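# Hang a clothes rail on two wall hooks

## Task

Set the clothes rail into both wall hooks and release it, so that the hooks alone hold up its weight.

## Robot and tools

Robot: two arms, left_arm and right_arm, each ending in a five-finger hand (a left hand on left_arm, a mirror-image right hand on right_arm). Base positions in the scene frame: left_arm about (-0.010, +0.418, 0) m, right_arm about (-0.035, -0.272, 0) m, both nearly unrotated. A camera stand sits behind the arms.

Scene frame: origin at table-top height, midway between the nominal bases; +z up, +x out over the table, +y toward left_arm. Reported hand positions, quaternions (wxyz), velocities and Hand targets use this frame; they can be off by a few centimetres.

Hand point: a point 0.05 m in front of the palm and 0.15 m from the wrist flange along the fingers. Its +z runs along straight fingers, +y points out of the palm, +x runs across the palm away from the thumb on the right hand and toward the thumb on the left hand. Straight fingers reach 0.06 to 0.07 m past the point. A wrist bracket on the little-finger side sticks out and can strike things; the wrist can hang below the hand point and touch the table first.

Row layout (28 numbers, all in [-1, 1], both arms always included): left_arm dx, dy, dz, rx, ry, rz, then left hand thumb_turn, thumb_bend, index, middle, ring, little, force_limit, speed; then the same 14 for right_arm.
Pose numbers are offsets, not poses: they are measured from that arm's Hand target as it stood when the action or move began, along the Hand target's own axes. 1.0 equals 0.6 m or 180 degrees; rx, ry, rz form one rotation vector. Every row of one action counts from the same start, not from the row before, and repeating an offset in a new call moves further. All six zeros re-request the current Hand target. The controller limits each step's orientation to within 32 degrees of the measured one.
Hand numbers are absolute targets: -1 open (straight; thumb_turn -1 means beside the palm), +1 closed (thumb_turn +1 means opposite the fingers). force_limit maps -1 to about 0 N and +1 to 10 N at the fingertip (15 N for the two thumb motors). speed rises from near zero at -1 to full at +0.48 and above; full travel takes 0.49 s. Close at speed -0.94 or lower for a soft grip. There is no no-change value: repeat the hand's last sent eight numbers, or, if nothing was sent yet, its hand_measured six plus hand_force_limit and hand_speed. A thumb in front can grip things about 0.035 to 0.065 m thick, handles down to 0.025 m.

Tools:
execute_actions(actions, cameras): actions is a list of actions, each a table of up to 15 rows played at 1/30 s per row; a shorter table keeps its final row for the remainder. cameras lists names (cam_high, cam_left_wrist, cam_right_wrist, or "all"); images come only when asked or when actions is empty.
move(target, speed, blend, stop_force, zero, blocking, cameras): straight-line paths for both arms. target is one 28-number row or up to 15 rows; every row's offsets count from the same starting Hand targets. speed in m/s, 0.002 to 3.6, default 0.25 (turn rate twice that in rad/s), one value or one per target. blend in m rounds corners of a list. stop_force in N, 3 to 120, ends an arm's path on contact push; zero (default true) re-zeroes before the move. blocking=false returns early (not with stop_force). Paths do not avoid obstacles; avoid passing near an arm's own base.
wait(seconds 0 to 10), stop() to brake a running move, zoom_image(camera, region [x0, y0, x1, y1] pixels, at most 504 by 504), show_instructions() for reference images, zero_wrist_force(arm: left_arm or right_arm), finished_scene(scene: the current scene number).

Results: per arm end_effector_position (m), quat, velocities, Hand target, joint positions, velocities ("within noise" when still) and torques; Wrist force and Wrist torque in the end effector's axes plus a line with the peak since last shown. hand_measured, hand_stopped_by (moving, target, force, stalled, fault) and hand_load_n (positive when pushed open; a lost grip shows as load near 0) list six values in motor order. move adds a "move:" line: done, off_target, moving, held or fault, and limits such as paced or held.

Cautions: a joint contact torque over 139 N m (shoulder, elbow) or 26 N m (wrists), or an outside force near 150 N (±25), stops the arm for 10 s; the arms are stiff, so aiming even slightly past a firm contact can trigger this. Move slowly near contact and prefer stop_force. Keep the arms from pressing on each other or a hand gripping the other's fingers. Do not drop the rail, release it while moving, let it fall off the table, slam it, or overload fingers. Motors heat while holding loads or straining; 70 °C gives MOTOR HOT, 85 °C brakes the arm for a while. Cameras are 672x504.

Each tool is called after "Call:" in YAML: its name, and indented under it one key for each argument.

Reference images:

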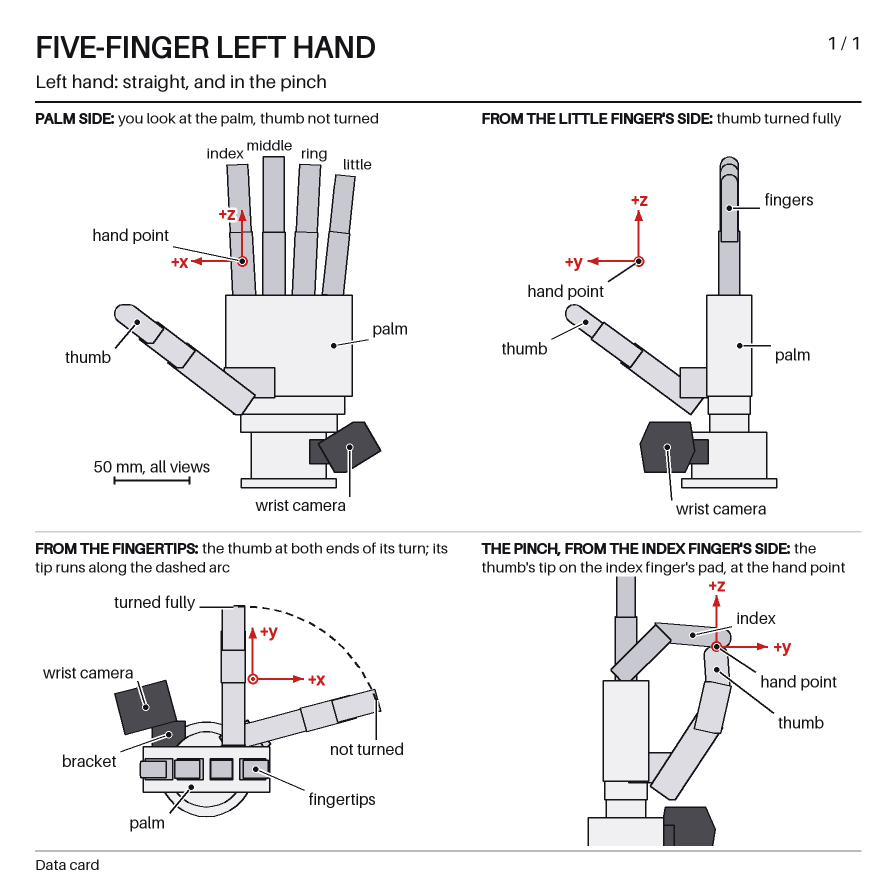

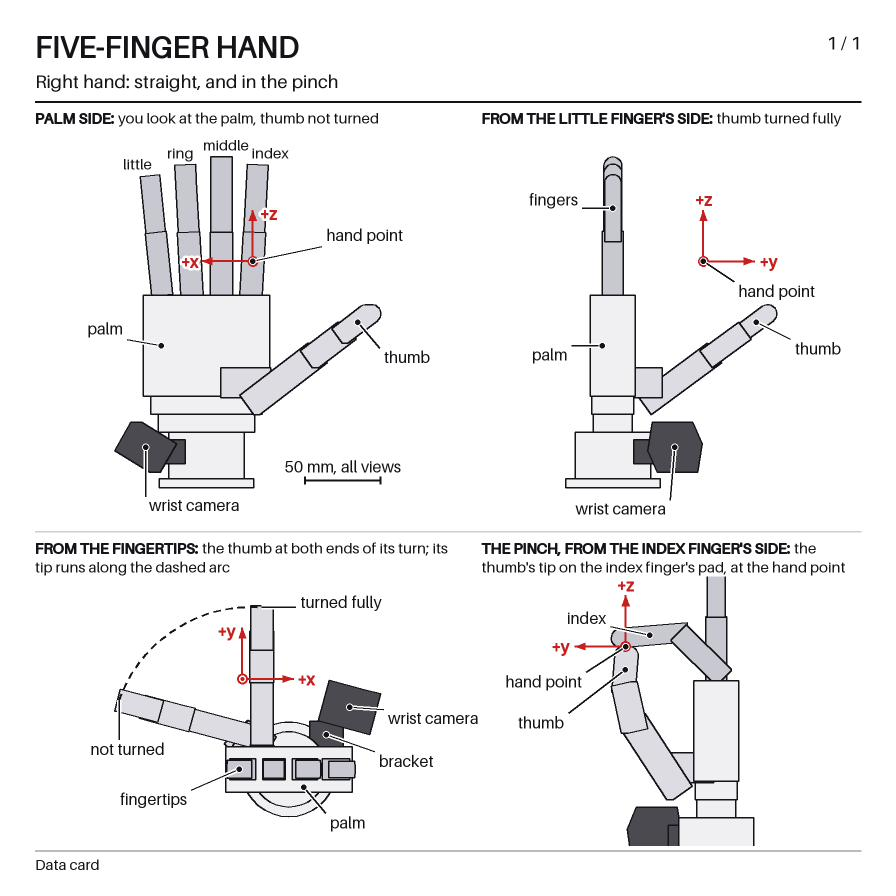

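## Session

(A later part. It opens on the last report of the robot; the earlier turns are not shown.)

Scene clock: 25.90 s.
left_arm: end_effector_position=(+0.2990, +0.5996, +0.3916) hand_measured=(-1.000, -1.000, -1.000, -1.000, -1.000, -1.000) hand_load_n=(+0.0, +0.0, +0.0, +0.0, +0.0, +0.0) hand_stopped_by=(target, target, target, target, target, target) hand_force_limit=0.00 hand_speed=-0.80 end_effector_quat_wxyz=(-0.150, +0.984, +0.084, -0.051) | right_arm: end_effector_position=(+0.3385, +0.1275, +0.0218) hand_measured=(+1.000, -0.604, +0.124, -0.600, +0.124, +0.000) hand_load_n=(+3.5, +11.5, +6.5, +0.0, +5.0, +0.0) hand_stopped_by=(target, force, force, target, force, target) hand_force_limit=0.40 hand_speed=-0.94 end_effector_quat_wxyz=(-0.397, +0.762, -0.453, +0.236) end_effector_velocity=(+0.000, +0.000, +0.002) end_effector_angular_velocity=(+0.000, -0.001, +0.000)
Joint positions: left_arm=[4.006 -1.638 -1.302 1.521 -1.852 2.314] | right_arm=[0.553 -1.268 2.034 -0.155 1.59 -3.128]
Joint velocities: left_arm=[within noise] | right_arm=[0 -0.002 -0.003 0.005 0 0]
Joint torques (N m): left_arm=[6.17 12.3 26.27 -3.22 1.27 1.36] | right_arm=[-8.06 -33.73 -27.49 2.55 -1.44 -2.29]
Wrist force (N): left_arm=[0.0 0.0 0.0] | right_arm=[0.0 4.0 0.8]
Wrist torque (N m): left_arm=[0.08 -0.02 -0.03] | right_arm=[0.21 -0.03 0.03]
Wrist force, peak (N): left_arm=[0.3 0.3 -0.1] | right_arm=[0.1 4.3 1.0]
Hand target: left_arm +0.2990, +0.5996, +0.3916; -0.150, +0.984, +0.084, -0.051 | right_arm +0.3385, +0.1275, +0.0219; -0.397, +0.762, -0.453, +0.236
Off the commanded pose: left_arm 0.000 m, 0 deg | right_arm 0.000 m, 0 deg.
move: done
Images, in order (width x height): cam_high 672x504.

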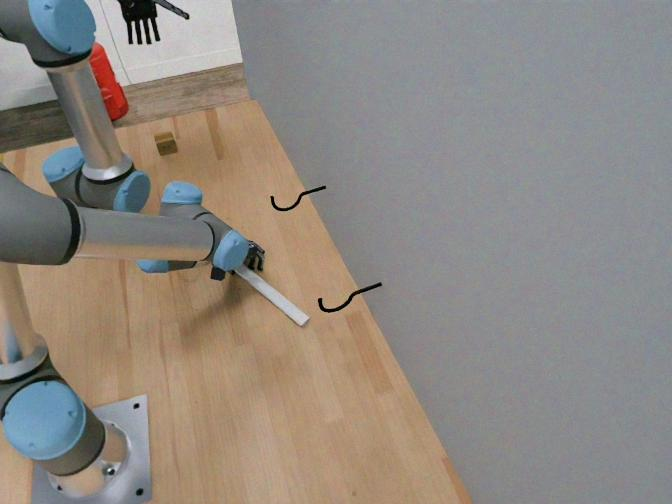

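Call:
move:
  target: [0,0,0,0,0,0,-1,-1,-1,-1,-1,-1,0,-0.8,0,-0.0082,-0.0057,0,0,0,1,-0.5,0.22,-0.6,0.22,0.0,0.4,-0.94]
  speed: 0.02

Call:
move:
  target: [0,0,0,0,0,0,-1,-1,-1,-1,-1,-1,0,-0.8,0,0,0,0,0,0,1,-0.5,0.22,0.2,0.22,0.0,-0.3,-0.88]
  speed: 0.01

Call:
wait:
  seconds: 1

Scene clock: 26.90 s.
left_arm: end_effector_position=(+0.2990, +0.5996, +0.3916) hand_measured=(-1.000, -1.000, -1.000, -1.000, -1.000, -1.000) hand_load_n=(+0.0, +0.0, +0.0, +0.0, +0.0, +0.0) hand_stopped_by=(target, target, target, target, target, target) hand_force_limit=0.00 hand_speed=-0.80 end_effector_quat_wxyz=(-0.150, +0.984, +0.084, -0.051) | right_arm: end_effector_position=(+0.3386, +0.1275, +0.0278) hand_measured=(+1.000, -0.604, +0.124, -0.600, +0.124, +0.000) hand_load_n=(+3.5, +11.5, +6.5, +0.0, +5.5, +0.0) hand_stopped_by=(target, force, force, target, force, target) hand_force_limit=0.40 hand_speed=-0.94 end_effector_quat_wxyz=(-0.397, +0.762, -0.453, +0.236)
Joint positions: left_arm=[4.006 -1.638 -1.302 1.521 -1.852 2.314] | right_arm=[0.553 -1.279 2.028 -0.139 1.59 -3.128]
Joint torques (N m): left_arm=[5.36 12.47 26.45 -3.26 1.39 1.7] | right_arm=[-7.64 -34.5 -27.79 2.79 -1.31 -2.36]
Wrist force (N): left_arm=[0.2 0.0 0.0] | right_arm=[0.0 3.8 1.0]
Wrist torque (N m): left_arm=[0.09 -0.05 -0.02] | right_arm=[0.18 -0.04 0.03]
Wrist force, peak (N): left_arm=[0.3 0.2 0.0] | right_arm=[0.0 4.4 1.1]
Hand target: left_arm +0.2990, +0.5996, +0.3916; -0.150, +0.984, +0.084, -0.051 | right_arm +0.3386, +0.1275, +0.0279; -0.397, +0.762, -0.453, +0.236
Off the commanded pose: left_arm 0.000 m, 0 deg | right_arm 0.000 m, 0 deg.
move: done

Scene clock: 29.23 s.
left_arm: end_effector_position=(+0.2990, +0.5996, +0.3916) hand_measured=(-1.000, -1.000, -1.000, -1.000, -1.000, -1.000) hand_load_n=(+0.0, +0.0, +0.0, +0.0, +0.0, +0.0) hand_stopped_by=(target, target, target, target, target, target) hand_force_limit=0.00 hand_speed=-0.80 end_effector_quat_wxyz=(-0.150, +0.984, +0.084, -0.051) | right_arm: end_effector_position=(+0.3386, +0.1275, +0.0279) hand_measured=(+1.000, -0.604, +0.124, +0.090, +0.124, +0.000) hand_load_n=(+4.0, +12.0, +4.5, +4.0, +3.5, +0.0) hand_stopped_by=(target, force, force, force, force, target) hand_force_limit=-0.30 hand_speed=-0.88 end_effector_quat_wxyz=(-0.397, +0.762, -0.453, +0.236)
Joint positions: left_arm=[4.006 -1.638 -1.302 1.521 -1.852 2.314] | right_arm=[0.553 -1.279 2.028 -0.138 1.59 -3.128]
Joint torques (N m): left_arm=[5.63 14.04 27.38 -3.13 1.37 1.65] | right_arm=[-7.14 -35.78 -26.73 2.37 -1.42 -2.46]
Wrist force (N): left_arm=[0.2 0.0 0.0] | right_arm=[0.1 4.1 1.1]
Wrist torque (N m): left_arm=[0.09 -0.05 -0.02] | right_arm=[0.21 -0.05 0.04]
Wrist force, peak (N): left_arm=[0.4 0.1 0.0] | right_arm=[0.0 4.2 1.2]
Hand target: left_arm +0.2990, +0.5996, +0.3916; -0.150, +0.984, +0.084, -0.051 | right_arm +0.3386, +0.1275, +0.0279; -0.397, +0.762, -0.453, +0.236
Off the commanded pose: left_arm 0.000 m, 0 deg | right_arm 0.000 m, 0 deg.
move: done

Scene clock: 30.23 s.
left_arm: end_effector_position=(+0.2990, +0.5996, +0.3916) hand_measured=(-1.000, -1.000, -1.000, -1.000, -1.000, -1.000) hand_load_n=(+0.0, +0.0, +0.0, +0.0, +0.0, +0.0) hand_stopped_by=(target, target, target, target, target, target) hand_force_limit=0.00 hand_speed=-0.80 end_effector_quat_wxyz=(-0.150, +0.984, +0.084, -0.051) | right_arm: end_effector_position=(+0.3386, +0.1275, +0.0279) hand_measured=(+1.000, -0.604, +0.124, +0.090, +0.124, +0.000) hand_load_n=(+4.0, +12.5, +4.5, +3.5, +3.5, +0.0) hand_stopped_by=(target, force, force, force, force, target) hand_force_limit=-0.30 hand_speed=-0.88 end_effector_quat_wxyz=(-0.397, +0.762, -0.453, +0.236)
Joint positions: left_arm=[4.006 -1.638 -1.302 1.521 -1.852 2.314] | right_arm=[0.553 -1.279 2.028 -0.138 1.59 -3.128]
Joint torques (N m): left_arm=[5.93 13.6 25.71 -3.07 1.38 1.73] | right_arm=[-7.84 -35.32 -27.06 2.13 -1.16 -2.29]
Wrist force (N): left_arm=[0.1 0.1 -0.1] | right_arm=[0.2 4.0 1.1]
Wrist torque (N m): left_arm=[0.11 -0.04 -0.02] | right_arm=[0.21 -0.06 0.04]
Wrist force, peak (N): left_arm=[0.3 -0.1 0.2] | right_arm=[0.1 4.3 1.1]
Hand target: left_arm +0.2990, +0.5996, +0.3916; -0.150, +0.984, +0.084, -0.051 | right_arm +0.3386, +0.1275, +0.0279; -0.397, +0.762, -0.453, +0.236
Off the commanded pose: left_arm 0.000 m, 0 deg | right_arm 0.000 m, 0 deg.
wait: 1.00 s; at rest by 0.17 s

Call:
move:
  target: [0,0,0,0,0,0,-1,-1,-1,-1,-1,-1,0,-0.8,0,0,0,0,0,0,1,-0.5,0.22,0.2,0.22,0.3,-0.7,-0.7]
  speed: 0.01

Call:
move:
  target: [0,0,0,0,0,0,-1,-1,-1,-1,-1,-1,0,-0.8,0,-0.0956,-0.067,0,0,0,1,-0.5,0.22,0.2,0.22,0.3,-0.7,-0.7]
  speed: 0.1
  cameras: ["cam_high","cam_right_wrist"]

Call:
zoom_image:
  camera: "cam_high"
  region: [165, 180, 333, 306]

Scene clock: 33.07 s.
left_arm: end_effector_position=(+0.2990, +0.5996, +0.3916) hand_measured=(-1.000, -1.000, -1.000, -1.000, -1.000, -1.000) hand_load_n=(-0.5, +0.0, +0.0, +0.0, +0.0, +0.0) hand_stopped_by=(target, target, target, target, target, target) hand_force_limit=0.00 hand_speed=-0.80 end_effector_quat_wxyz=(-0.150, +0.984, +0.084, -0.051) | right_arm: end_effector_position=(+0.3386, +0.1275, +0.0279) hand_measured=(+1.000, -0.604, +0.124, +0.090, +0.124, +0.300) hand_load_n=(+3.5, +12.5, +4.5, +4.0, +3.5, +0.0) hand_stopped_by=(target, force, force, force, force, target) hand_force_limit=-0.70 hand_speed=-0.70 end_effector_quat_wxyz=(-0.397, +0.762, -0.453, +0.236)
Joint positions: left_arm=[4.006 -1.638 -1.302 1.521 -1.852 2.314] | right_arm=[0.553 -1.279 2.028 -0.138 1.59 -3.128]
Joint torques (N m): left_arm=[6.06 13.28 27.07 -3.28 1.19 1.56] | right_arm=[-6.18 -35.01 -24.18 1.97 -1.2 -2.28]
Wrist force (N): left_arm=[0.1 0.3 -0.2] | right_arm=[0.1 4.3 1.0]
Wrist torque (N m): left_arm=[0.14 -0.04 -0.03] | right_arm=[0.25 -0.04 0.05]
Wrist force, peak (N): left_arm=[0.3 0.2 -0.1] | right_arm=[0.2 4.4 1.1]
Hand target: left_arm +0.2990, +0.5996, +0.3916; -0.150, +0.984, +0.084, -0.051 | right_arm +0.3386, +0.1275, +0.0279; -0.397, +0.762, -0.453, +0.236
Off the commanded pose: left_arm 0.000 m, 0 deg | right_arm 0.000 m, 0 deg.
move: done

Scene clock: 34.37 s.
left_arm: end_effector_position=(+0.2990, +0.5996, +0.3916) hand_measured=(-1.000, -1.000, -1.000, -1.000, -1.000, -1.000) hand_load_n=(+0.0, +0.0, +0.0, +0.0, +0.0, +0.0) hand_stopped_by=(target, target, target, target, target, target) hand_force_limit=0.00 hand_speed=-0.80 end_effector_quat_wxyz=(-0.150, +0.984, +0.084, -0.051) | right_arm: end_effector_position=(+0.3385, +0.1275, +0.0978) hand_measured=(+1.000, -0.604, +0.124, +0.090, +0.124, +0.300) hand_load_n=(+3.5, +12.5, +4.5, +4.0, +3.5, +0.0) hand_stopped_by=(target, force, force, force, force, target) hand_force_limit=-0.70 hand_speed=-0.70 end_effector_quat_wxyz=(-0.397, +0.762, -0.453, +0.236)
Joint positions: left_arm=[4.006 -1.638 -1.302 1.521 -1.852 2.314] | right_arm=[0.553 -1.389 1.948 0.052 1.589 -3.128]
Joint torques (N m): left_arm=[6.93 12.82 26.22 -3.21 1.39 1.54] | right_arm=[-8.74 -32.66 -31.94 2.3 -1.4 -2.39]
Wrist force (N): left_arm=[0.4 0.1 0.0] | right_arm=[0.0 4.0 1.1]
Wrist torque (N m): left_arm=[0.10 -0.08 -0.01] | right_arm=[0.20 -0.03 0.04]
Wrist force, peak (N): left_arm=[0.3 0.3 -0.2] | right_arm=[0.0 4.7 1.5]
Hand target: left_arm +0.2990, +0.5996, +0.3916; -0.150, +0.984, +0.084, -0.051 | right_arm +0.3386, +0.1275, +0.0979; -0.397, +0.762, -0.453, +0.236
Off the commanded pose: left_arm 0.000 m, 0 deg | right_arm 0.000 m, 0 deg.
move: done
camera_calibration:
cam_right_wrist: T_world_to_cam=[[-0.411716, -0.489836, -0.768473, 0.273272], [-0.835355, 0.539896, 0.10341, 0.207612], [0.364242, 0.684523, -0.631471, -0.0367284], [0, 0, 0, 1]] pos_world=[0.299318, 0.0469113, 0.16534]
Images, in order (width x height): cam_high 672x504, cam_right_wrist 672x504.

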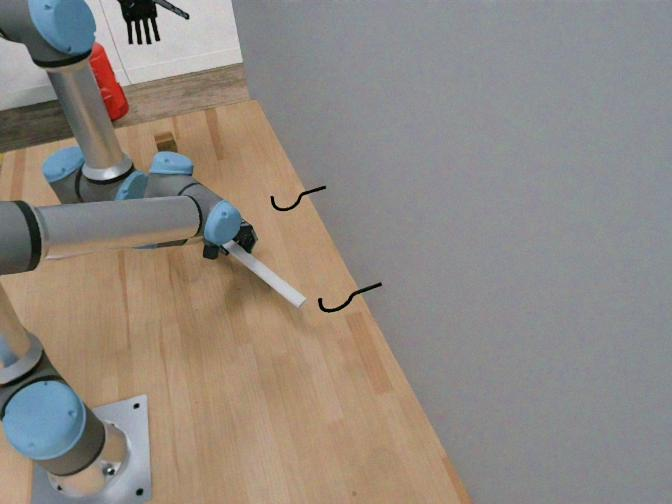

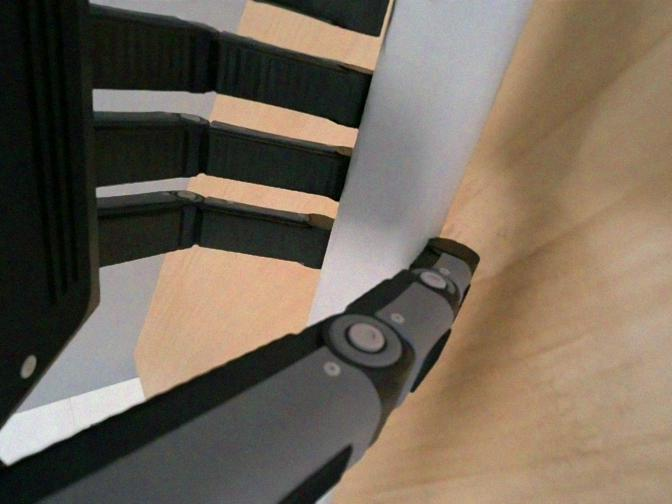

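Scaled by 3.000 from the camera's 672x504 image, which has a finer 960x720 frame.

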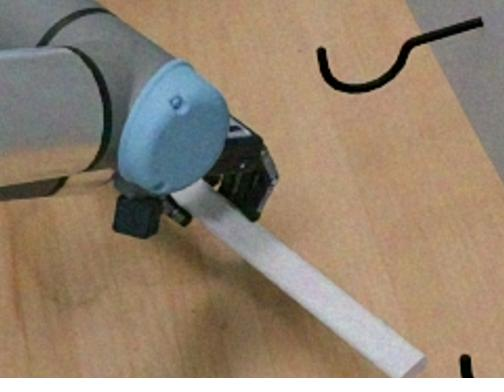

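Call:
move:
  target:
    - [0,0,0,0,0,0,-1,-1,-1,-1,-1,-1,0,-0.8,0,-0.2621,-0.1837,0,0,0,1,-0.5,0.22,0.2,0.22,0.3,-0.7,-0.7]
    - [0,0,0,0,0,0,-1,-1,-1,-1,-1,-1,0,-0.8,0.3543,-0.3334,-0.0820,0,0.1110,0.0778,1,-0.5,0.22,0.2,0.22,0.3,-0.7,-0.7]
  speed: 0.13
  blend: [0.04,0]
  cameras: ["cam_high","cam_right_wrist"]

Call:
zoom_image:
  camera: "cam_high"
  region: [230, 130, 410, 330]

Scene clock: 38.57 s.
left_arm: end_effector_position=(+0.2990, +0.5996, +0.3916) hand_measured=(-1.000, -1.000, -1.000, -1.000, -1.000, -1.000) hand_load_n=(+0.0, +0.0, +0.0, +0.0, +0.0, +0.0) hand_stopped_by=(target, target, target, target, target, target) hand_force_limit=0.00 hand_speed=-0.80 end_effector_quat_wxyz=(-0.150, +0.984, +0.084, -0.051) | right_arm: end_effector_position=(+0.5055, -0.0237, +0.2898) hand_measured=(+1.000, -0.604, +0.124, +0.090, +0.124, +0.300) hand_load_n=(+4.0, +12.5, +5.0, +4.0, +3.5, +0.0) hand_stopped_by=(target, force, force, force, force, target) hand_force_limit=-0.70 hand_speed=-0.70 end_effector_quat_wxyz=(-0.338, +0.649, -0.604, +0.314)
Joint positions: left_arm=[4.006 -1.638 -1.302 1.521 -1.852 2.314] | right_arm=[0.216 -1.405 1.45 0.57 1.662 -3.077]
Joint torques (N m): left_arm=[5.57 12.99 27.2 -3.37 1.26 1.45] | right_arm=[-8.01 -18.72 -35.07 2.4 1.57 2.32]
Wrist force (N): left_arm=[0.0 0.0 0.0] | right_arm=[0.1 4.1 1.1]
Wrist torque (N m): left_arm=[0.09 -0.02 -0.03] | right_arm=[0.22 -0.05 -0.09]
Wrist force, peak (N): left_arm=[0.4 0.1 0.0] | right_arm=[0.1 4.7 1.6]
Hand target: left_arm +0.2990, +0.5996, +0.3916; -0.150, +0.984, +0.084, -0.051 | right_arm +0.5056, -0.0238, +0.2898; -0.338, +0.649, -0.604, +0.314
Off the commanded pose: left_arm 0.000 m, 0 deg | right_arm 0.000 m, 0 deg.
move: done
camera_calibration:
cam_right_wrist: T_world_to_cam=[[-0.577529, -0.276132, -0.768252, 0.504339], [-0.537843, 0.836655, 0.103602, 0.265512], [0.614154, 0.473032, -0.631708, -0.00397665], [0, 0, 0, 1]] pos_world=[0.436516, -0.0809961, 0.35744]
Images, in order (width x height): cam_high 672x504, cam_right_wrist 672x504.

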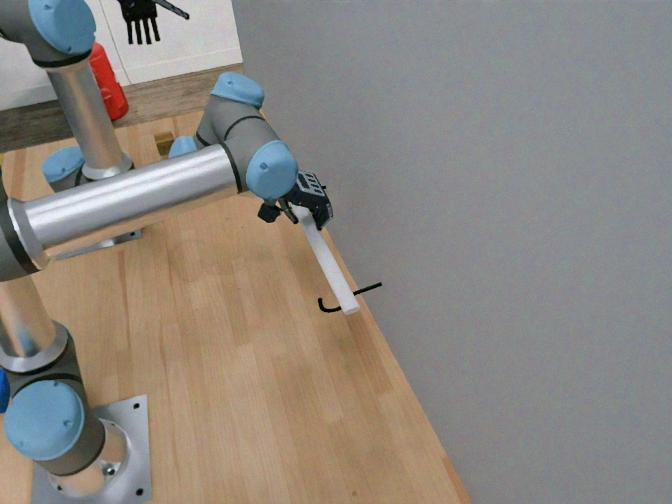

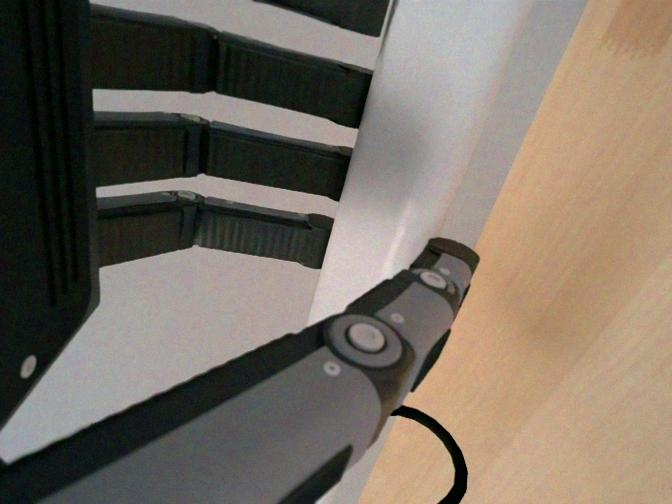

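Scaled by 2.520 from the camera's 672x504 image, which has a finer 960x720 frame.

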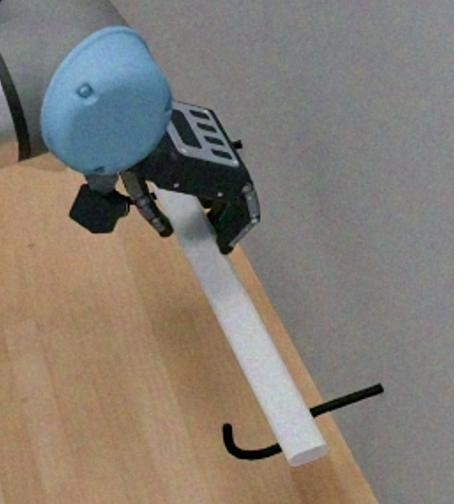

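Call:
move:
  target: [0,0,0,0,0,0,-1,-1,-1,-1,-1,-1,0,-0.8,0,0.0751,0.0526,0,0,0,1,-0.5,0.22,0.2,0.22,0.3,-0.7,-0.7]
  speed: 0.08
  stop_force: 4
  cameras: ["cam_high","cam_right_wrist"]

Call:
zoom_image:
  camera: "cam_high"
  region: [300, 250, 400, 325]

Call:
zoom_image:
  camera: "cam_high"
  region: [260, 170, 360, 245]

Call:
zoom_image:
  camera: "cam_right_wrist"
  region: [300, 300, 572, 504]

Scene clock: 40.73 s.
left_arm: end_effector_position=(+0.2990, +0.5996, +0.3916) hand_measured=(-1.000, -1.000, -1.000, -1.000, -1.000, -1.000) hand_load_n=(+0.0, +0.0, +0.0, +0.0, +0.0, +0.0) hand_stopped_by=(target, target, target, target, target, target) hand_force_limit=0.00 hand_speed=-0.80 end_effector_quat_wxyz=(-0.150, +0.984, +0.084, -0.051) | right_arm: end_effector_position=(+0.5056, -0.0238, +0.2348) hand_measured=(+1.000, -0.604, +0.124, +0.090, +0.124, +0.300) hand_load_n=(+4.0, +12.5, +5.0, +4.0, +3.5, +0.0) hand_stopped_by=(target, force, force, force, force, target) hand_force_limit=-0.70 hand_speed=-0.70 end_effector_quat_wxyz=(-0.338, +0.649, -0.604, +0.314)
Joint positions: left_arm=[4.006 -1.638 -1.302 1.521 -1.852 2.314] | right_arm=[0.216 -1.39 1.573 0.431 1.662 -3.076]
Joint torques (N m): left_arm=[4.76 12.71 26.76 -3.22 1.39 1.7] | right_arm=[9.51 -19.74 -12.07 -2.36 -0.41 2.43]
Wrist force (N): left_arm=[0.0 0.2 0.1] | right_arm=[0.0 4.2 1.2]
Wrist torque (N m): left_arm=[0.12 -0.03 -0.03] | right_arm=[0.23 -0.02 -0.10]
Wrist force, peak (N): left_arm=[0.3 0.4 -0.1] | right_arm=[0.0 4.6 1.4]
Hand target: left_arm +0.2990, +0.5996, +0.3916; -0.150, +0.984, +0.084, -0.051 | right_arm +0.5056, -0.0238, +0.2348; -0.338, +0.649, -0.604, +0.314
Off the commanded pose: left_arm 0.000 m, 0 deg | right_arm 0.000 m, 0 deg.
move: done
camera_calibration:
cam_right_wrist: T_world_to_cam=[[-0.577607, -0.275977, -0.76825, 0.462112], [-0.537659, 0.836768, 0.103647, 0.271189], [0.614243, 0.472923, -0.631704, -0.0388942], [0, 0, 0, 1]] pos_world=[0.436617, -0.0809963, 0.30234]
Images, in order (width x height): cam_high 672x504, cam_right_wrist 672x504.

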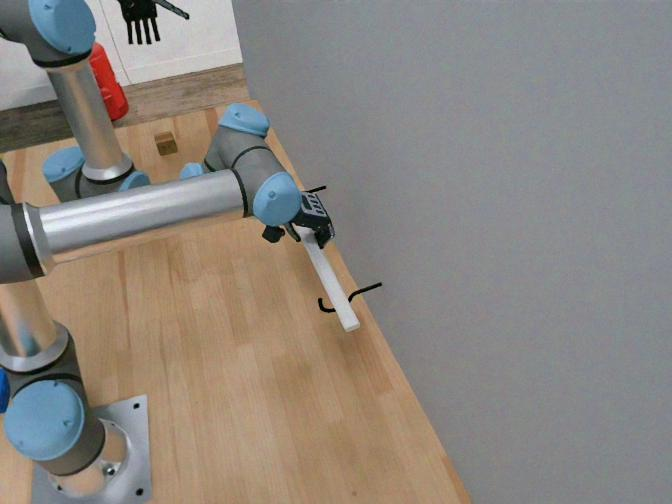

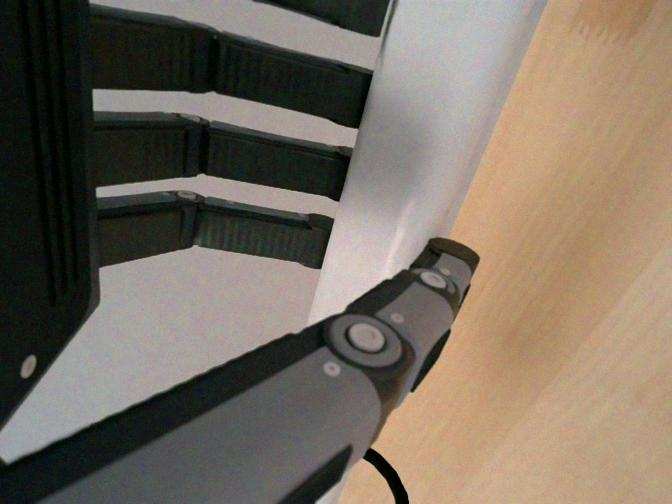

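Scaled by 5.040 from the camera's 672x504 image, which has a finer 960x720 frame.

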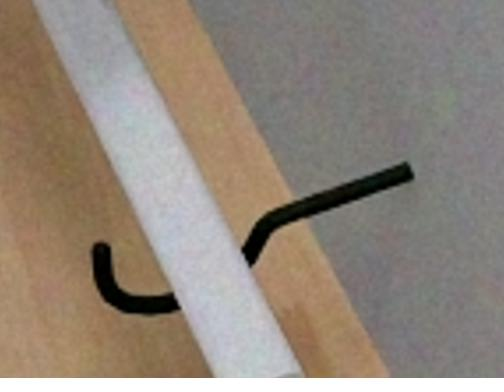

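Scaled by 5.040 from the camera's 672x504 image, which has a finer 960x720 frame.

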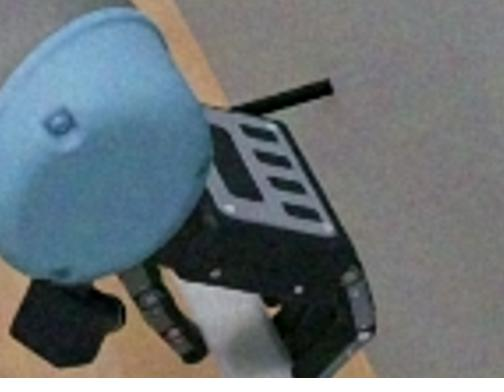

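Scaled by 1.853 from the camera's 672x504 image, which has a finer 960x720 frame.

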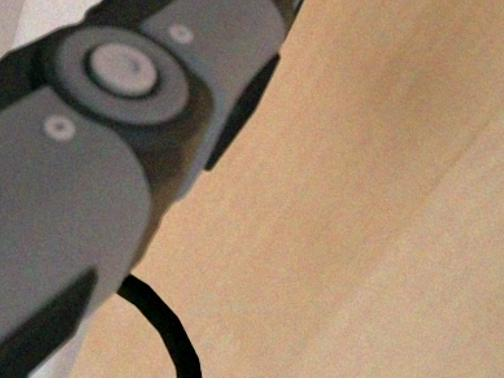

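Call:
zoom_image:
  camera: "cam_high"
  region: [320, 295, 380, 340]

Call:
zoom_image:
  camera: "cam_high"
  region: [285, 215, 345, 260]

Scaled by 8.400 from the camera's 672x504 image, which has a finer 960x720 frame.

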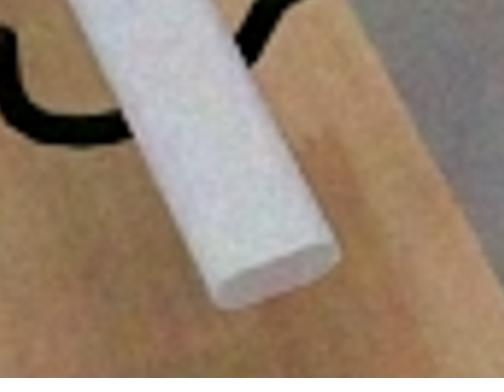

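Scaled by 8.400 from the camera's 672x504 image, which has a finer 960x720 frame.

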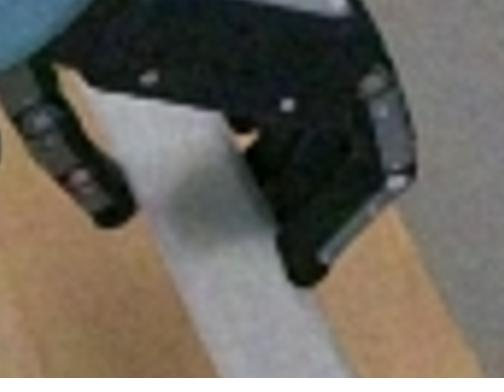

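Call:
move:
  target: [0,0,0,0,0,0,-1,-1,-1,-1,-1,-1,0,-0.8,0,0.0371,0.0342,0,0,0,1,-0.5,0.22,0.2,0.22,0.3,-0.7,-0.7]
  speed: 0.04
  stop_force: 3
  cameras: ["cam_high","cam_right_wrist"]

Call:
zoom_image:
  camera: "cam_high"
  region: [300, 270, 400, 345]

Call:
zoom_image:
  camera: "cam_high"
  region: [260, 170, 360, 245]

Scene clock: 43.70 s.
left_arm: end_effector_position=(+0.2990, +0.5996, +0.3916) hand_measured=(-1.000, -1.000, -1.000, -1.000, -1.000, -1.000) hand_load_n=(+0.0, +0.0, +0.0, +0.0, +0.0, +0.0) hand_stopped_by=(target, target, target, target, target, target) hand_force_limit=0.00 hand_speed=-0.80 end_effector_quat_wxyz=(-0.150, +0.984, +0.084, -0.051) | right_arm: end_effector_position=(+0.5096, -0.0235, +0.2048) hand_measured=(+1.000, -0.604, +0.124, +0.090, +0.124, +0.300) hand_load_n=(+3.5, +12.5, +5.0, +4.0, +3.5, +0.0) hand_stopped_by=(target, force, force, force, force, target) hand_force_limit=-0.70 hand_speed=-0.70 end_effector_quat_wxyz=(-0.338, +0.649, -0.604, +0.314)
Joint positions: left_arm=[4.006 -1.638 -1.302 1.521 -1.852 2.314] | right_arm=[0.215 -1.366 1.622 0.358 1.661 -3.077]
Joint torques (N m): left_arm=[5.6 14.5 26.69 -3.33 1.09 1.33] | right_arm=[-7.93 -21.51 -13.24 -2.26 -1.3 -2.39]
Wrist force (N): left_arm=[0.1 0.1 0.0] | right_arm=[0.0 4.1 1.4]
Wrist torque (N m): left_arm=[0.11 -0.04 -0.02] | right_arm=[0.21 -0.03 -0.04]
Wrist force, peak (N): left_arm=[0.4 0.3 -0.1] | right_arm=[0.1 4.4 1.3]
Hand target: left_arm +0.2990, +0.5996, +0.3916; -0.150, +0.984, +0.084, -0.051 | right_arm +0.5096, -0.0235, +0.2048; -0.338, +0.649, -0.604, +0.314
Off the commanded pose: left_arm 0.000 m, 0 deg | right_arm 0.000 m, 0 deg.
move: done
camera_calibration:
cam_right_wrist: T_world_to_cam=[[-0.577607, -0.275977, -0.76825, 0.441458], [-0.537659, 0.836768, 0.103647, 0.276198], [0.614243, 0.472923, -0.631704, -0.0604442], [0, 0, 0, 1]] pos_world=[0.440617, -0.0806963, 0.27234]
Images, in order (width x height): cam_high 672x504, cam_right_wrist 672x504.

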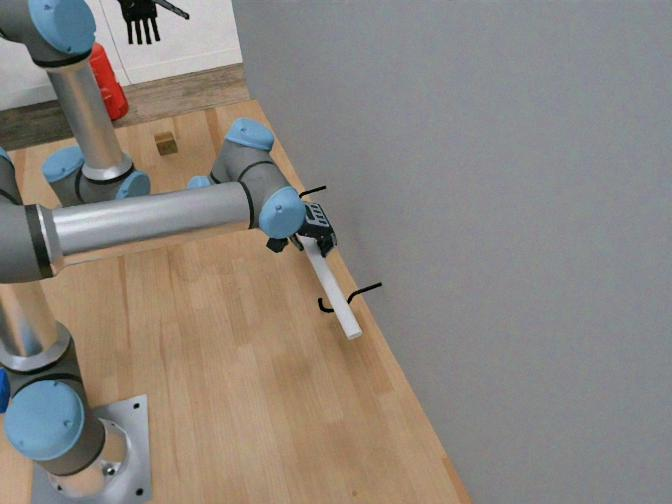

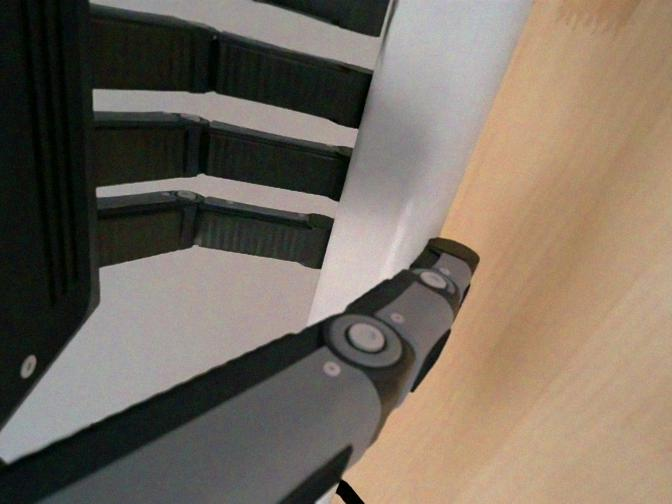

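Scaled by 5.040 from the camera's 672x504 image, which has a finer 960x720 frame.

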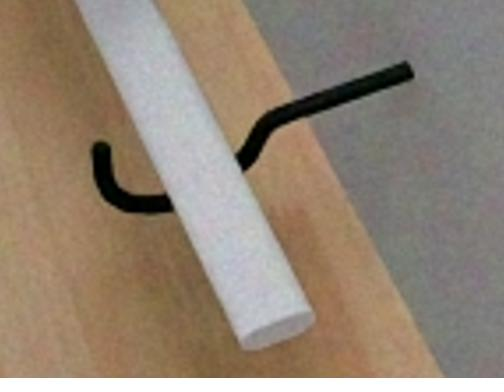

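Scaled by 5.040 from the camera's 672x504 image, which has a finer 960x720 frame.

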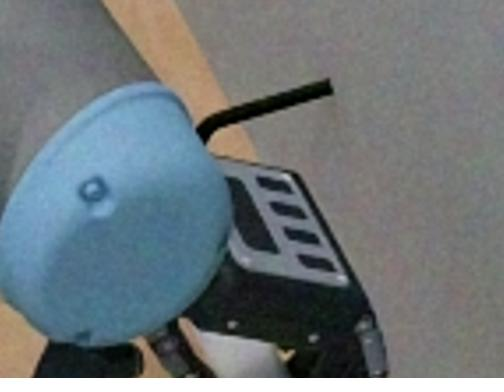

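Call:
move:
  target:
    - [0,0,0,0,0,0,-1,-1,-1,-1,-1,-1,0,-0.8,0,0.0246,0.0172,0,0,0,1,-0.5,0.22,0.2,0.22,0.3,-0.7,-0.7]
    - [0,0,0,0,0,0,-1,-1,-1,-1,-1,-1,0,-0.8,0,0.0683,0.0478,0,0,0,1,-0.5,0.22,0.2,0.22,0.3,-0.7,-0.7]
  speed: [0.03,0.008]
  stop_force: 3
  cameras: ["cam_high","cam_right_wrist"]

Call:
zoom_image:
  camera: "cam_high"
  region: [300, 270, 400, 345]

Call:
zoom_image:
  camera: "cam_high"
  region: [260, 170, 360, 245]

Scene clock: 48.67 s.
left_arm: end_effector_position=(+0.2990, +0.5996, +0.3916) hand_measured=(-1.000, -1.000, -1.000, -1.000, -1.000, -1.000) hand_load_n=(+0.0, +0.0, +0.0, +0.0, +0.0, +0.0) hand_stopped_by=(target, target, target, target, target, target) hand_force_limit=0.00 hand_speed=-0.80 end_effector_quat_wxyz=(-0.150, +0.984, +0.084, -0.051) | right_arm: end_effector_position=(+0.5096, -0.0234, +0.1642) hand_measured=(+1.000, -0.604, +0.124, +0.090, +0.124, +0.300) hand_load_n=(+3.5, +11.5, +5.0, +4.0, +4.0, +0.0) hand_stopped_by=(target, force, force, force, force, target) hand_force_limit=-0.70 hand_speed=-0.70 end_effector_quat_wxyz=(-0.338, +0.649, -0.604, +0.314)
Joint positions: left_arm=[4.006 -1.638 -1.302 1.521 -1.852 2.314] | right_arm=[0.215 -1.337 1.695 0.256 1.661 -3.077]
Joint torques (N m): left_arm=[5.79 14.54 26.42 -3 1.34 1.47] | right_arm=[9.54 -33.41 -31.25 2.64 0.38 2.06]
Wrist force (N): left_arm=[0.2 -0.2 0.1] | right_arm=[0.2 1.4 -1.1]
Wrist torque (N m): left_arm=[0.05 -0.05 -0.01] | right_arm=[0.13 -0.03 -0.05]
Wrist force, peak (N): left_arm=[0.4 -0.3 0.0] | right_arm=[0.0 4.3 1.4]
Hand target: left_arm +0.2990, +0.5996, +0.3916; -0.150, +0.984, +0.084, -0.051 | right_arm +0.5096, -0.0234, +0.1642; -0.338, +0.649, -0.604, +0.314 (not the last commanded pose)
Off the commanded pose: left_arm 0.000 m, 0 deg | right_arm 0.009 m, 0 deg.
move: contact (right_arm); path passed 1 of 2 targets
camera_calibration:
cam_right_wrist: T_world_to_cam=[[-0.577607, -0.275977, -0.76825, 0.410295], [-0.537659, 0.836768, 0.103647, 0.280323], [0.614243, 0.472923, -0.631704, -0.0861386], [0, 0, 0, 1]] pos_world=[0.440617, -0.0805963, 0.23174]
Images, in order (width x height): cam_high 672x504, cam_right_wrist 672x504.

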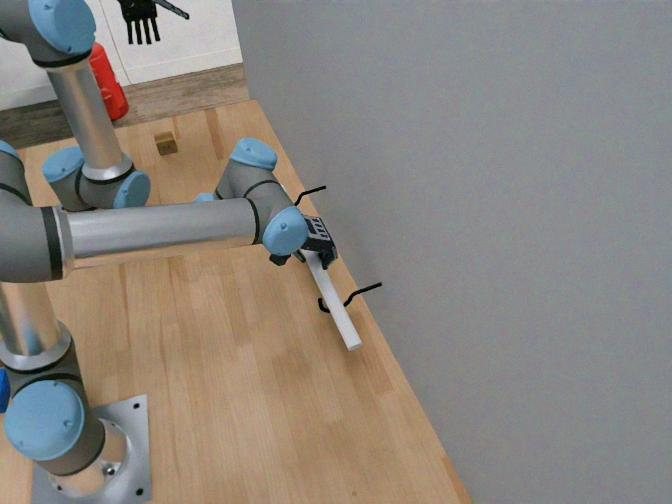

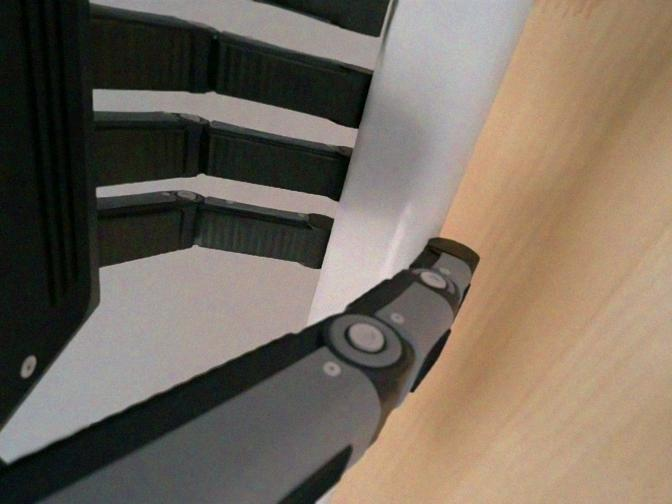

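Scaled by 5.040 from the camera's 672x504 image, which has a finer 960x720 frame.

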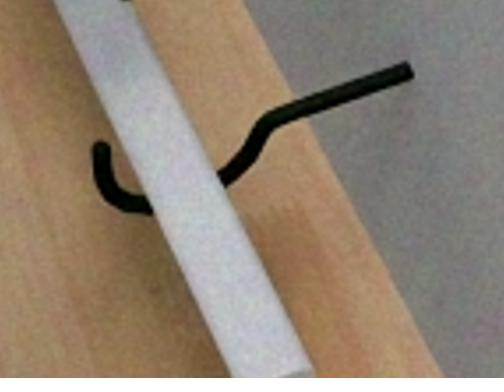

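Scaled by 5.040 from the camera's 672x504 image, which has a finer 960x720 frame.

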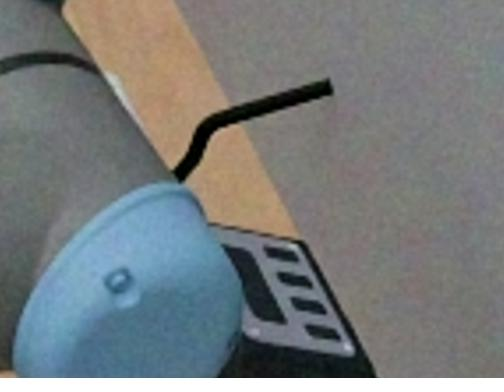

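Call:
move:
  target: [0,0,0,0,0,0,-1,-1,-1,-1,-1,-1,0,-0.8,0,0,0,0,0,0,1,-1,-0.35,-0.4,-0.35,-0.35,-0.7,-0.7]
  speed: 0.01
  cameras: ["cam_high","cam_right_wrist"]

Call:
zoom_image:
  camera: "cam_high"
  region: [260, 210, 400, 345]

Scene clock: 50.17 s.
left_arm: end_effector_position=(+0.2990, +0.5996, +0.3916) hand_measured=(-1.000, -1.000, -1.000, -1.000, -1.000, -1.000) hand_load_n=(+0.0, +0.0, +0.0, +0.0, +0.0, +0.0) hand_stopped_by=(target, target, target, target, target, target) hand_force_limit=0.00 hand_speed=-0.80 end_effector_quat_wxyz=(-0.150, +0.984, +0.084, -0.051) | right_arm: end_effector_position=(+0.5096, -0.0234, +0.1642) hand_measured=(+1.000, -1.000, -0.350, -0.400, -0.350, -0.350) hand_load_n=(+0.0, +0.0, +0.0, +0.0, -0.5, +0.0) hand_stopped_by=(target, target, target, target, target, target) hand_force_limit=-0.70 hand_speed=-0.70 end_effector_quat_wxyz=(-0.338, +0.649, -0.604, +0.314)
Joint positions: left_arm=[4.006 -1.638 -1.302 1.521 -1.852 2.314] | right_arm=[0.215 -1.337 1.695 0.256 1.661 -3.077]
Joint torques (N m): left_arm=[4.94 14.12 26.56 -3.1 1.26 1.37] | right_arm=[10.07 -35.01 -26 -0.74 0.37 1.99]
Wrist force (N): left_arm=[-0.1 0.1 0.1] | right_arm=[0.2 1.7 -0.4]
Wrist torque (N m): left_arm=[0.09 -0.01 -0.03] | right_arm=[0.17 -0.03 -0.06]
Wrist force, peak (N): left_arm=[0.5 0.1 0.0] | right_arm=[-0.2 2.2 -1.1]
Hand target: left_arm +0.2990, +0.5996, +0.3916; -0.150, +0.984, +0.084, -0.051 | right_arm +0.5096, -0.0234, +0.1642; -0.338, +0.649, -0.604, +0.314
Off the commanded pose: left_arm 0.000 m, 0 deg | right_arm 0.000 m, 0 deg.
move: done
camera_calibration:
cam_right_wrist: T_world_to_cam=[[-0.577607, -0.275977, -0.76825, 0.410295], [-0.537659, 0.836768, 0.103647, 0.280323], [0.614243, 0.472923, -0.631704, -0.0861386], [0, 0, 0, 1]] pos_world=[0.440617, -0.0805963, 0.23174]
Images, in order (width x height): cam_high 672x504, cam_right_wrist 672x504.

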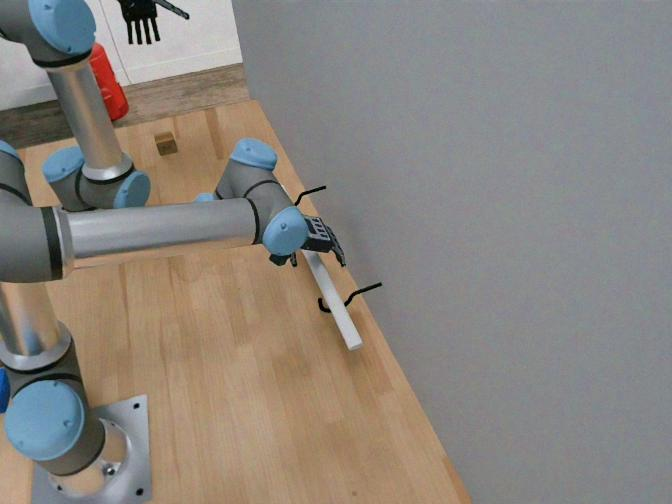

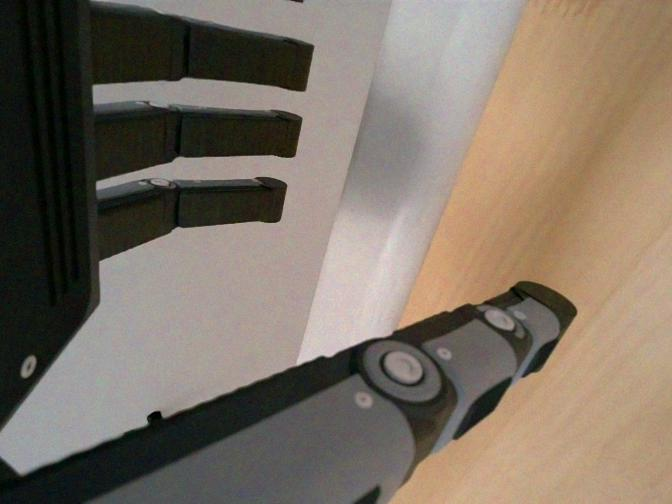

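Scaled by 3.600 from the camera's 672x504 image, which has a finer 960x720 frame.

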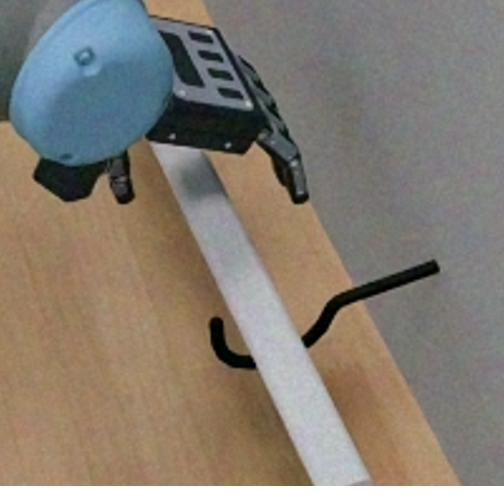

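Released; the rail stayed. Retreat straight up.

Call:
move:
  target:
    - [0,0,0,0,0,0,-1,-1,-1,-1,-1,-1,0,-0.8,0,-0.0819,-0.0574,0,0,0,1,-1,-0.35,-0.4,-0.35,-0.35,-0.7,-0.7]
    - [0,0,0,0,0,0,-1,-1,-1,-1,-1,-1,0,-0.8,0,-0.2048,-0.1435,0,0,0,1,-1,-0.35,-0.4,-0.35,-0.35,-0.7,-0.7]
    - [0,0,0,0,0,0,-1,-1,-1,-1,-1,-1,0,-0.8,0,-0.109,-0.280,0,0,0,1,-1,-0.35,-0.4,-0.35,-0.35,-0.7,-0.7]
  speed: [0.05,0.15,0.2]
  blend: [0.01,0.02,0]
  cameras: ["cam_high","cam_right_wrist"]

Call:
zoom_image:
  camera: "cam_high"
  region: [240, 170, 400, 360]

Scene clock: 53.27 s.
left_arm: end_effector_position=(+0.2990, +0.5996, +0.3916) hand_measured=(-1.000, -1.000, -1.000, -1.000, -1.000, -1.000) hand_load_n=(+0.0, +0.0, +0.0, +0.0, +0.0, +0.0) hand_stopped_by=(target, target, target, target, target, target) hand_force_limit=0.00 hand_speed=-0.80 end_effector_quat_wxyz=(-0.150, +0.984, +0.084, -0.051) | right_arm: end_effector_position=(+0.4099, -0.0308, +0.3141) hand_measured=(+1.000, -1.000, -0.350, -0.400, -0.350, -0.350) hand_load_n=(+0.0, +0.0, +0.0, +0.0, +0.0, +0.0) hand_stopped_by=(target, target, target, target, target, target) hand_force_limit=-0.70 hand_speed=-0.70 end_effector_quat_wxyz=(-0.338, +0.649, -0.604, +0.314)
Joint positions: left_arm=[4.006 -1.638 -1.302 1.521 -1.852 2.314] | right_arm=[0.25 -1.619 1.616 0.62 1.69 -3.057]
Joint torques (N m): left_arm=[6.21 13.32 24.61 -3.1 1.3 1.65] | right_arm=[10.24 -22.47 -11.89 2.68 1.51 2.11]
Wrist force (N): left_arm=[0.0 0.2 0.1] | right_arm=[0.1 1.9 -0.4]
Wrist torque (N m): left_arm=[0.11 -0.01 -0.03] | right_arm=[0.19 -0.02 -0.12]
Wrist force, peak (N): left_arm=[0.3 0.3 0.0] | right_arm=[0.1 2.3 -1.1]
Hand target: left_arm +0.2990, +0.5996, +0.3916; -0.150, +0.984, +0.084, -0.051 | right_arm +0.4098, -0.0308, +0.3141; -0.338, +0.649, -0.604, +0.314
Off the commanded pose: left_arm 0.000 m, 0 deg | right_arm 0.000 m, 0 deg.
move: done
camera_calibration:
cam_right_wrist: T_world_to_cam=[[-0.577652, -0.276015, -0.768202, 0.465896], [-0.537652, 0.836773, 0.103637, 0.217365], [0.614205, 0.472891, -0.631764, 0.0733892], [0, 0, 0, 1]] pos_world=[0.340917, -0.0879962, 0.38174]
Images, in order (width x height): cam_high 672x504, cam_right_wrist 672x504.

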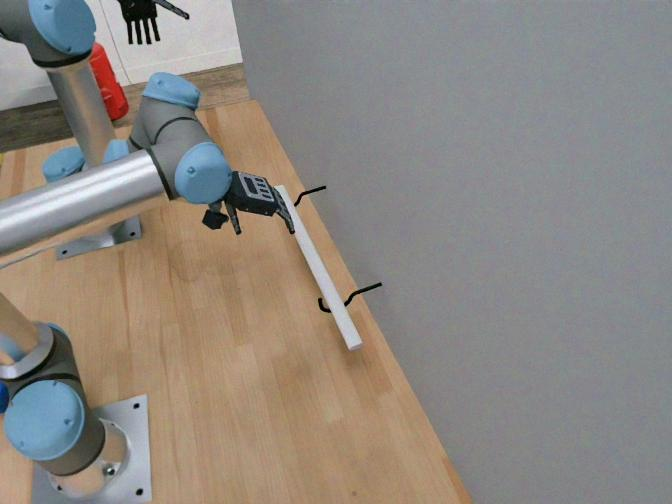

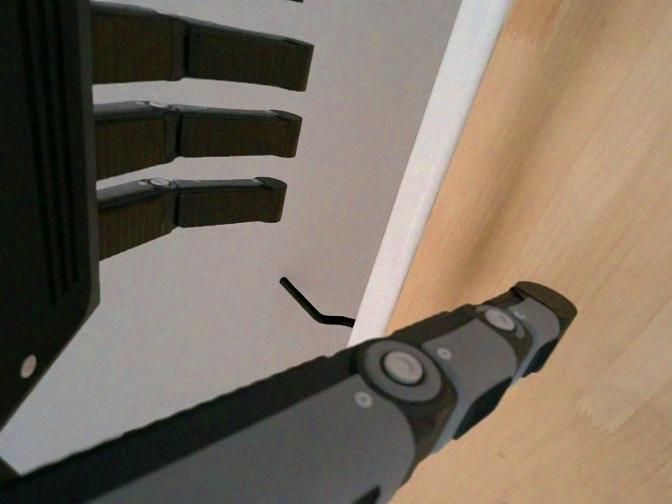

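Scaled by 2.653 from the camera's 672x504 image, which has a finer 960x720 frame.

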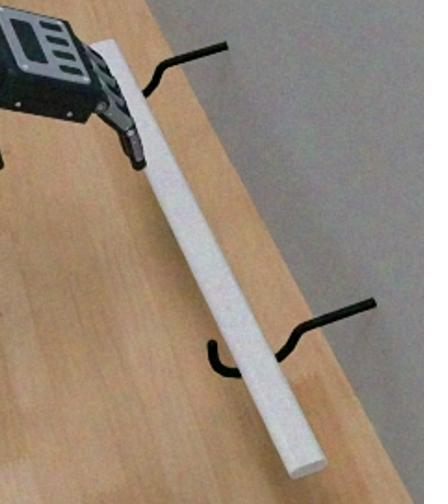

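Call:
finished_scene:
  scene: 2

The scene is finished: the task was done.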